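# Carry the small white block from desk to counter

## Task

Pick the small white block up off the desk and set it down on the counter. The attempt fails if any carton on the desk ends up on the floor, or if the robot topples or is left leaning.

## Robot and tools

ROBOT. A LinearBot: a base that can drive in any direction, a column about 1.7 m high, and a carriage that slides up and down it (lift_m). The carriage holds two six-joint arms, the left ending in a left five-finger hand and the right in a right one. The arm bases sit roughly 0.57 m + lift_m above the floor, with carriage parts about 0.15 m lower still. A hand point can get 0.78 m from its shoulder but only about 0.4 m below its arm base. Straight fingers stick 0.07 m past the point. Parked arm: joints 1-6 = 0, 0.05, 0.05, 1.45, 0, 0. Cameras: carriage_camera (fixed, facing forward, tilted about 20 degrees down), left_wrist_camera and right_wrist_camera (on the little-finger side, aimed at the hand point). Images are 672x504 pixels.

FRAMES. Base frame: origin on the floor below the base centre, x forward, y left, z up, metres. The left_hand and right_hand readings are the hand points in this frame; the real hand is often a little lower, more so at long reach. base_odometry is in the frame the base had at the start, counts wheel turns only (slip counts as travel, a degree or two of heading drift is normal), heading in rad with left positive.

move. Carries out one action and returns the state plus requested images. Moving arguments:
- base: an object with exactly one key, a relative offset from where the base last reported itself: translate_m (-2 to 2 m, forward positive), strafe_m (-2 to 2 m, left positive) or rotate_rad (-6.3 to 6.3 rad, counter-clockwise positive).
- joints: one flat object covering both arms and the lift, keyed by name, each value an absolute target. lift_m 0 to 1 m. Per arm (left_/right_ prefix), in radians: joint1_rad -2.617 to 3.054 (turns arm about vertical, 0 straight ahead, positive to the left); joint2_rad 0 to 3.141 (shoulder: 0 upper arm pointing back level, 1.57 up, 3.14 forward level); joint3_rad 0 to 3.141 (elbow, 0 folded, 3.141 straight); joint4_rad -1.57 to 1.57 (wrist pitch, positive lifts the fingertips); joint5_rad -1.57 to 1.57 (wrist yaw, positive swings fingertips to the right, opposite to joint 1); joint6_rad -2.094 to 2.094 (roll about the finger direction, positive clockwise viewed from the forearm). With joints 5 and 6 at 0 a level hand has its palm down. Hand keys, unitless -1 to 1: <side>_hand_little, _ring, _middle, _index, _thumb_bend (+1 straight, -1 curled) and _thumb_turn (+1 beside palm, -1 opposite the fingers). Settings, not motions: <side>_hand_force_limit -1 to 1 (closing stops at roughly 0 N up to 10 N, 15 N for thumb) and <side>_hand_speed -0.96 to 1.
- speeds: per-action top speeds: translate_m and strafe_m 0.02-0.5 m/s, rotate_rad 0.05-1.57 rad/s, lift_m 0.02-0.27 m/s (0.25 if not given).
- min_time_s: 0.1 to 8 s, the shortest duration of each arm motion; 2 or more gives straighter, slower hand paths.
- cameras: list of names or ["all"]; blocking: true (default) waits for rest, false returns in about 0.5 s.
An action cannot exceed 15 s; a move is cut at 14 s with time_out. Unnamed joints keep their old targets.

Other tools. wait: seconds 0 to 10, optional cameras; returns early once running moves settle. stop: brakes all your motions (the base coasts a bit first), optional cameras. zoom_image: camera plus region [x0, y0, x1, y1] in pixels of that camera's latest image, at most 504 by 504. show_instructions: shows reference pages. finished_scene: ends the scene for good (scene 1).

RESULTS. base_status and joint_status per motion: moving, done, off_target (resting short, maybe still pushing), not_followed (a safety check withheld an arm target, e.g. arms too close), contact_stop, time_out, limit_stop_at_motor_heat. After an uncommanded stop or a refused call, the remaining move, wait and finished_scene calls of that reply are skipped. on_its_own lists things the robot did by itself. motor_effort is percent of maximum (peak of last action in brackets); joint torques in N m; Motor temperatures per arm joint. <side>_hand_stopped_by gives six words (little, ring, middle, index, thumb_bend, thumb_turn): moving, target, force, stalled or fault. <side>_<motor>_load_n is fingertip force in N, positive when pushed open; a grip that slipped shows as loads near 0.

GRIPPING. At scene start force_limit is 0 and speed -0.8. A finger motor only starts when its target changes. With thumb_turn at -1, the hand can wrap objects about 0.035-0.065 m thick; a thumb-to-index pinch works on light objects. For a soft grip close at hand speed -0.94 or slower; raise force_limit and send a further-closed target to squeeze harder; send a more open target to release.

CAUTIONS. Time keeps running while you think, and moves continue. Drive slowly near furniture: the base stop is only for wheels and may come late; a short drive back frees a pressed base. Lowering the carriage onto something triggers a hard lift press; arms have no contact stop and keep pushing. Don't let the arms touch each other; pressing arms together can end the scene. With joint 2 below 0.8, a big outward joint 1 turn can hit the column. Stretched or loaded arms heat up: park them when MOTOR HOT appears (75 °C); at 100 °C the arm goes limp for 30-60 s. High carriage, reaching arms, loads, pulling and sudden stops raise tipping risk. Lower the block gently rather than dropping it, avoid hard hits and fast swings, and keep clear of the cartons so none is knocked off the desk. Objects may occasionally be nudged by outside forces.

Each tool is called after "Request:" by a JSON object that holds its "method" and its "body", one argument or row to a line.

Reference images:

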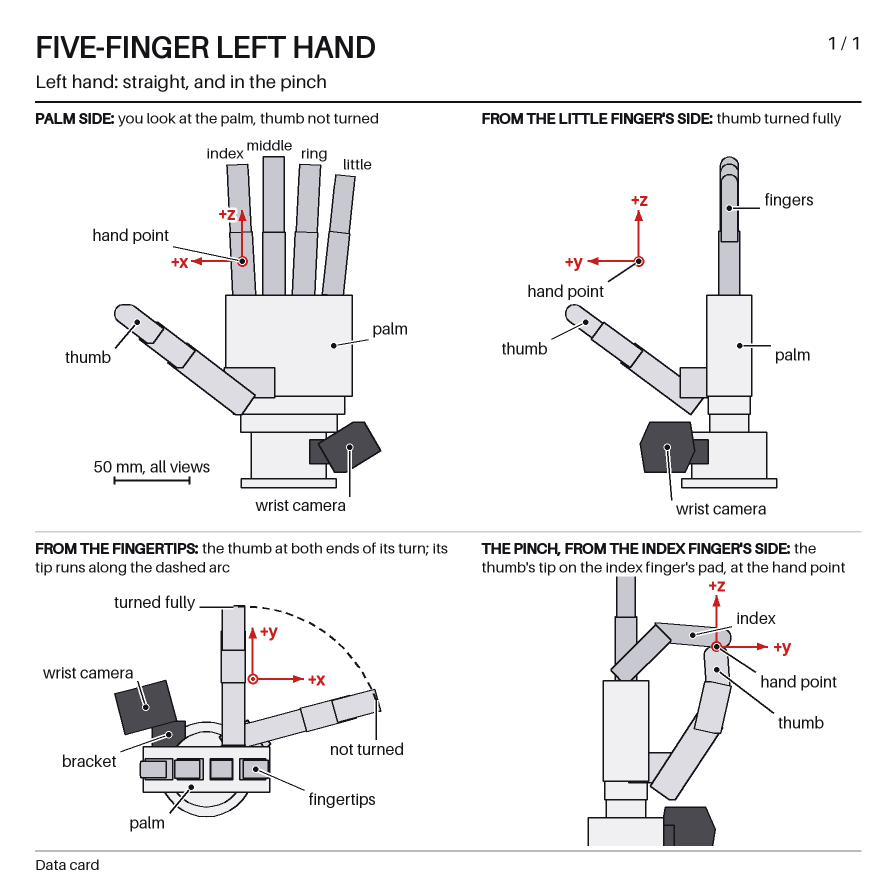

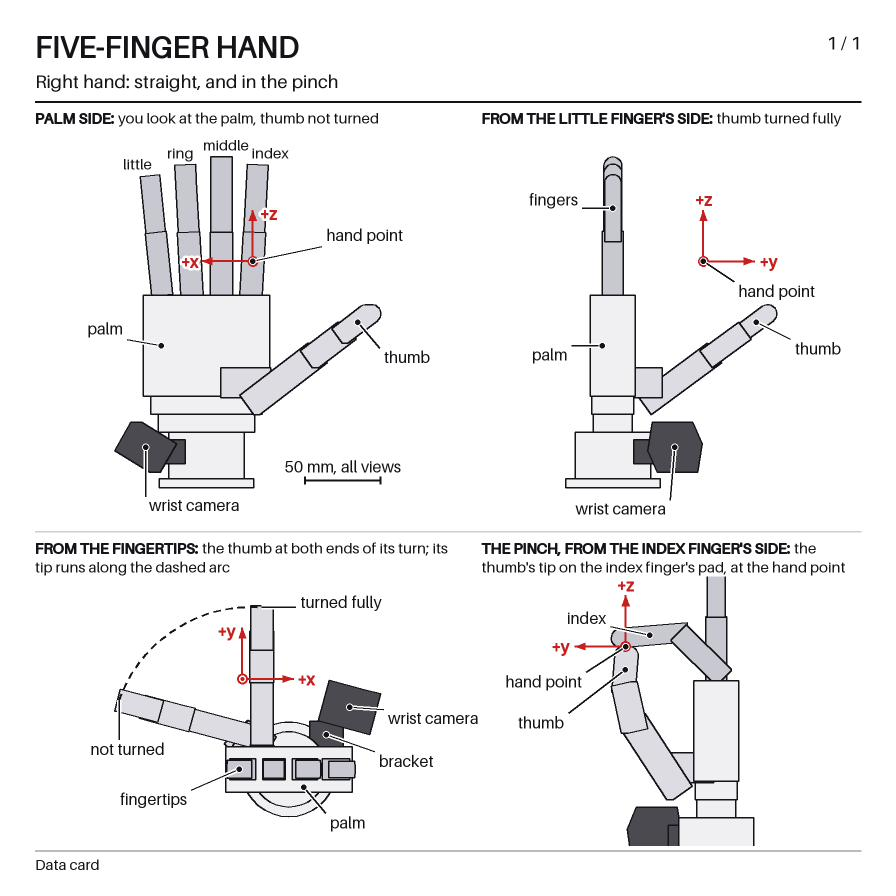

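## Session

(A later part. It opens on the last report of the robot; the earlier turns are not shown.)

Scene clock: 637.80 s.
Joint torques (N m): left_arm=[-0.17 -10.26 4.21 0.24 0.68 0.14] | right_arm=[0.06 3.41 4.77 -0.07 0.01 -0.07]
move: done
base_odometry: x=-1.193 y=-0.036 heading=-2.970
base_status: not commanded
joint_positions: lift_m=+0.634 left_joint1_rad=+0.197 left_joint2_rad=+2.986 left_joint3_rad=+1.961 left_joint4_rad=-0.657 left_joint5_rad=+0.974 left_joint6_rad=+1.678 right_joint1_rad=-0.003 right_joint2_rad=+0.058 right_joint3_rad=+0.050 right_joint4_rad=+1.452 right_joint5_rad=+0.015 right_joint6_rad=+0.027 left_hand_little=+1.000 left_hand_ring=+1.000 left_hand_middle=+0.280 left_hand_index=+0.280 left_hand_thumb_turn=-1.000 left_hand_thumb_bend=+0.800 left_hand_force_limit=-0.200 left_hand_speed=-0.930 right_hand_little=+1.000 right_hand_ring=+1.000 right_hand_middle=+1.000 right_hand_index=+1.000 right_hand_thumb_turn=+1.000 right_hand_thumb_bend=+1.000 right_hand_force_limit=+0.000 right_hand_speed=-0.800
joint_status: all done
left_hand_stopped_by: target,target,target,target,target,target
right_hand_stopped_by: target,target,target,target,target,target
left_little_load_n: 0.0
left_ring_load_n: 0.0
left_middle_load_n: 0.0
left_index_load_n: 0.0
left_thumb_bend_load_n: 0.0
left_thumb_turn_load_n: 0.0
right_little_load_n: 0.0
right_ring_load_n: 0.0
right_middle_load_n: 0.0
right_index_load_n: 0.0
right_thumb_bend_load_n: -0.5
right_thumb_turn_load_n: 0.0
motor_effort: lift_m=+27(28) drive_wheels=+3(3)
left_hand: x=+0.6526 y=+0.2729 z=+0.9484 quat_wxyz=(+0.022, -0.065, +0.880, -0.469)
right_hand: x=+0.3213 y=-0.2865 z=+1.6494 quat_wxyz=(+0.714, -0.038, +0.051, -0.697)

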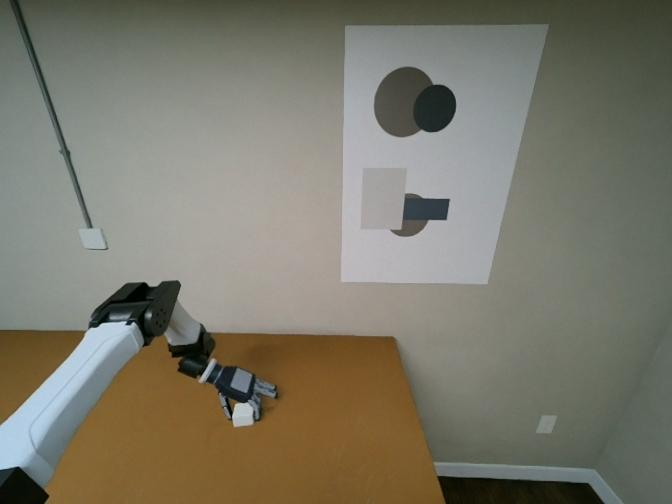

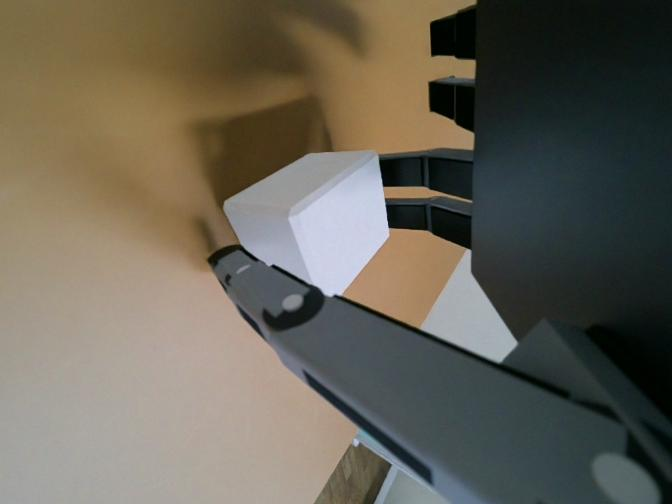

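Request:
{"method": "move", "body": {
  "joints": {"left_hand_speed": -0.8, "left_hand_index": 0.55, "left_hand_middle": 0.55, "left_hand_thumb_bend": 0.95}
}}

Request:
{"method": "move", "body": {
  "joints": {"lift_m": 0.8},
  "speeds": {"lift_m": 0.08},
  "cameras": ["carriage_camera", "left_wrist_camera"]
}}

Scene clock: 641.73 s.
Joint torques (N m): left_arm=[-0.32 -10.52 4.14 0.25 0.65 0.07] | right_arm=[0.05 3.4 4.75 -0.07 0.01 -0.06]
move: done
base_odometry: x=-1.193 y=-0.036 heading=-2.970
base_status: not commanded
joint_positions: lift_m=+0.634 left_joint1_rad=+0.197 left_joint2_rad=+2.986 left_joint3_rad=+1.961 left_joint4_rad=-0.657 left_joint5_rad=+0.974 left_joint6_rad=+1.678 right_joint1_rad=-0.003 right_joint2_rad=+0.058 right_joint3_rad=+0.050 right_joint4_rad=+1.452 right_joint5_rad=+0.015 right_joint6_rad=+0.027 left_hand_little=+1.000 left_hand_ring=+1.000 left_hand_middle=+0.550 left_hand_index=+0.550 left_hand_thumb_turn=-1.000 left_hand_thumb_bend=+0.950 left_hand_force_limit=-0.200 left_hand_speed=-0.800 right_hand_little=+1.000 right_hand_ring=+1.000 right_hand_middle=+1.000 right_hand_index=+1.000 right_hand_thumb_turn=+1.000 right_hand_thumb_bend=+1.000 right_hand_force_limit=+0.000 right_hand_speed=-0.800
joint_status: all done
left_hand_stopped_by: target,target,target,target,target,target
right_hand_stopped_by: target,target,target,target,target,target
left_little_load_n: 0.0
left_ring_load_n: 0.0
left_middle_load_n: 0.0
left_index_load_n: 0.0
left_thumb_bend_load_n: 0.0
left_thumb_turn_load_n: 0.0
right_little_load_n: 0.0
right_ring_load_n: 0.0
right_middle_load_n: 0.0
right_index_load_n: 0.0
right_thumb_bend_load_n: 0.0
right_thumb_turn_load_n: 0.0
motor_effort: lift_m=+27(28) drive_wheels=+3(3)
left_hand: x=+0.6526 y=+0.2729 z=+0.9484 quat_wxyz=(+0.022, -0.065, +0.880, -0.469)
right_hand: x=+0.3213 y=-0.2865 z=+1.6494 quat_wxyz=(+0.714, -0.038, +0.051, -0.697)
pictures: none

Scene clock: 644.17 s.
Joint torques (N m): left_arm=[-0.35 -10.67 4.18 0.26 0.67 0.11] | right_arm=[0.05 3.38 4.7 -0.06 0.01 -0.07]
move: done
base_odometry: x=-1.193 y=-0.036 heading=-2.970
base_status: not commanded
joint_positions: lift_m=+0.800 left_joint1_rad=+0.197 left_joint2_rad=+2.989 left_joint3_rad=+1.960 left_joint4_rad=-0.656 left_joint5_rad=+0.973 left_joint6_rad=+1.678 right_joint1_rad=-0.003 right_joint2_rad=+0.058 right_joint3_rad=+0.050 right_joint4_rad=+1.452 right_joint5_rad=+0.015 right_joint6_rad=+0.027 left_hand_little=+1.000 left_hand_ring=+1.000 left_hand_middle=+0.550 left_hand_index=+0.550 left_hand_thumb_turn=-1.000 left_hand_thumb_bend=+0.950 left_hand_force_limit=-0.200 left_hand_speed=-0.800 right_hand_little=+1.000 right_hand_ring=+1.000 right_hand_middle=+1.000 right_hand_index=+1.000 right_hand_thumb_turn=+1.000 right_hand_thumb_bend=+1.000 right_hand_force_limit=+0.000 right_hand_speed=-0.800
joint_status: all done
left_hand_stopped_by: target,target,target,target,target,target
right_hand_stopped_by: target,target,target,target,target,target
left_little_load_n: 0.0
left_ring_load_n: 0.0
left_middle_load_n: 0.0
left_index_load_n: 0.0
left_thumb_bend_load_n: 0.0
left_thumb_turn_load_n: 0.0
right_little_load_n: 0.0
right_ring_load_n: 0.0
right_middle_load_n: 0.0
right_index_load_n: 0.0
right_thumb_bend_load_n: 0.0
right_thumb_turn_load_n: 0.5
motor_effort: lift_m=+27(32) drive_wheels=+3(8)
left_hand: x=+0.6511 y=+0.2728 z=+1.1129 quat_wxyz=(+0.021, -0.066, +0.880, -0.469)
right_hand: x=+0.3213 y=-0.2865 z=+1.8155 quat_wxyz=(+0.714, -0.038, +0.051, -0.697)

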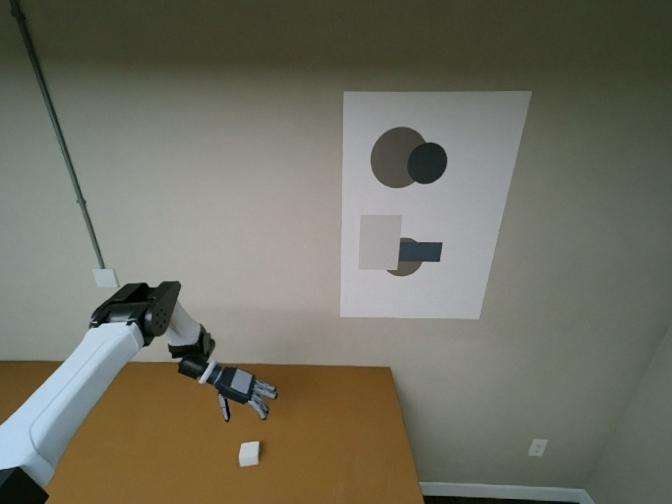

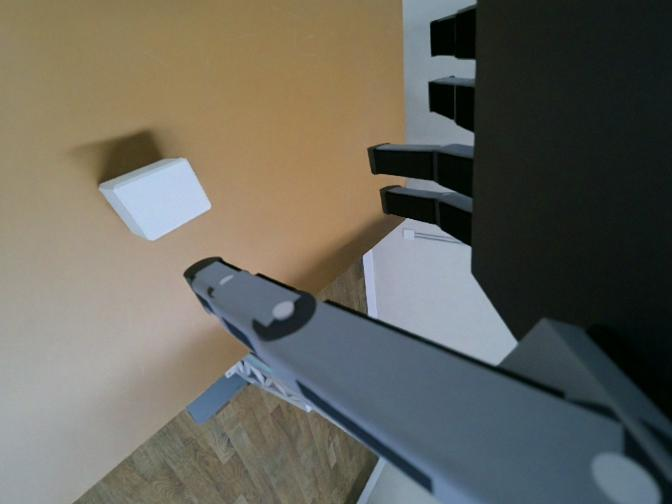

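Request:
{"method": "finished_scene", "body": {

}}

The scene is finished: the task was done.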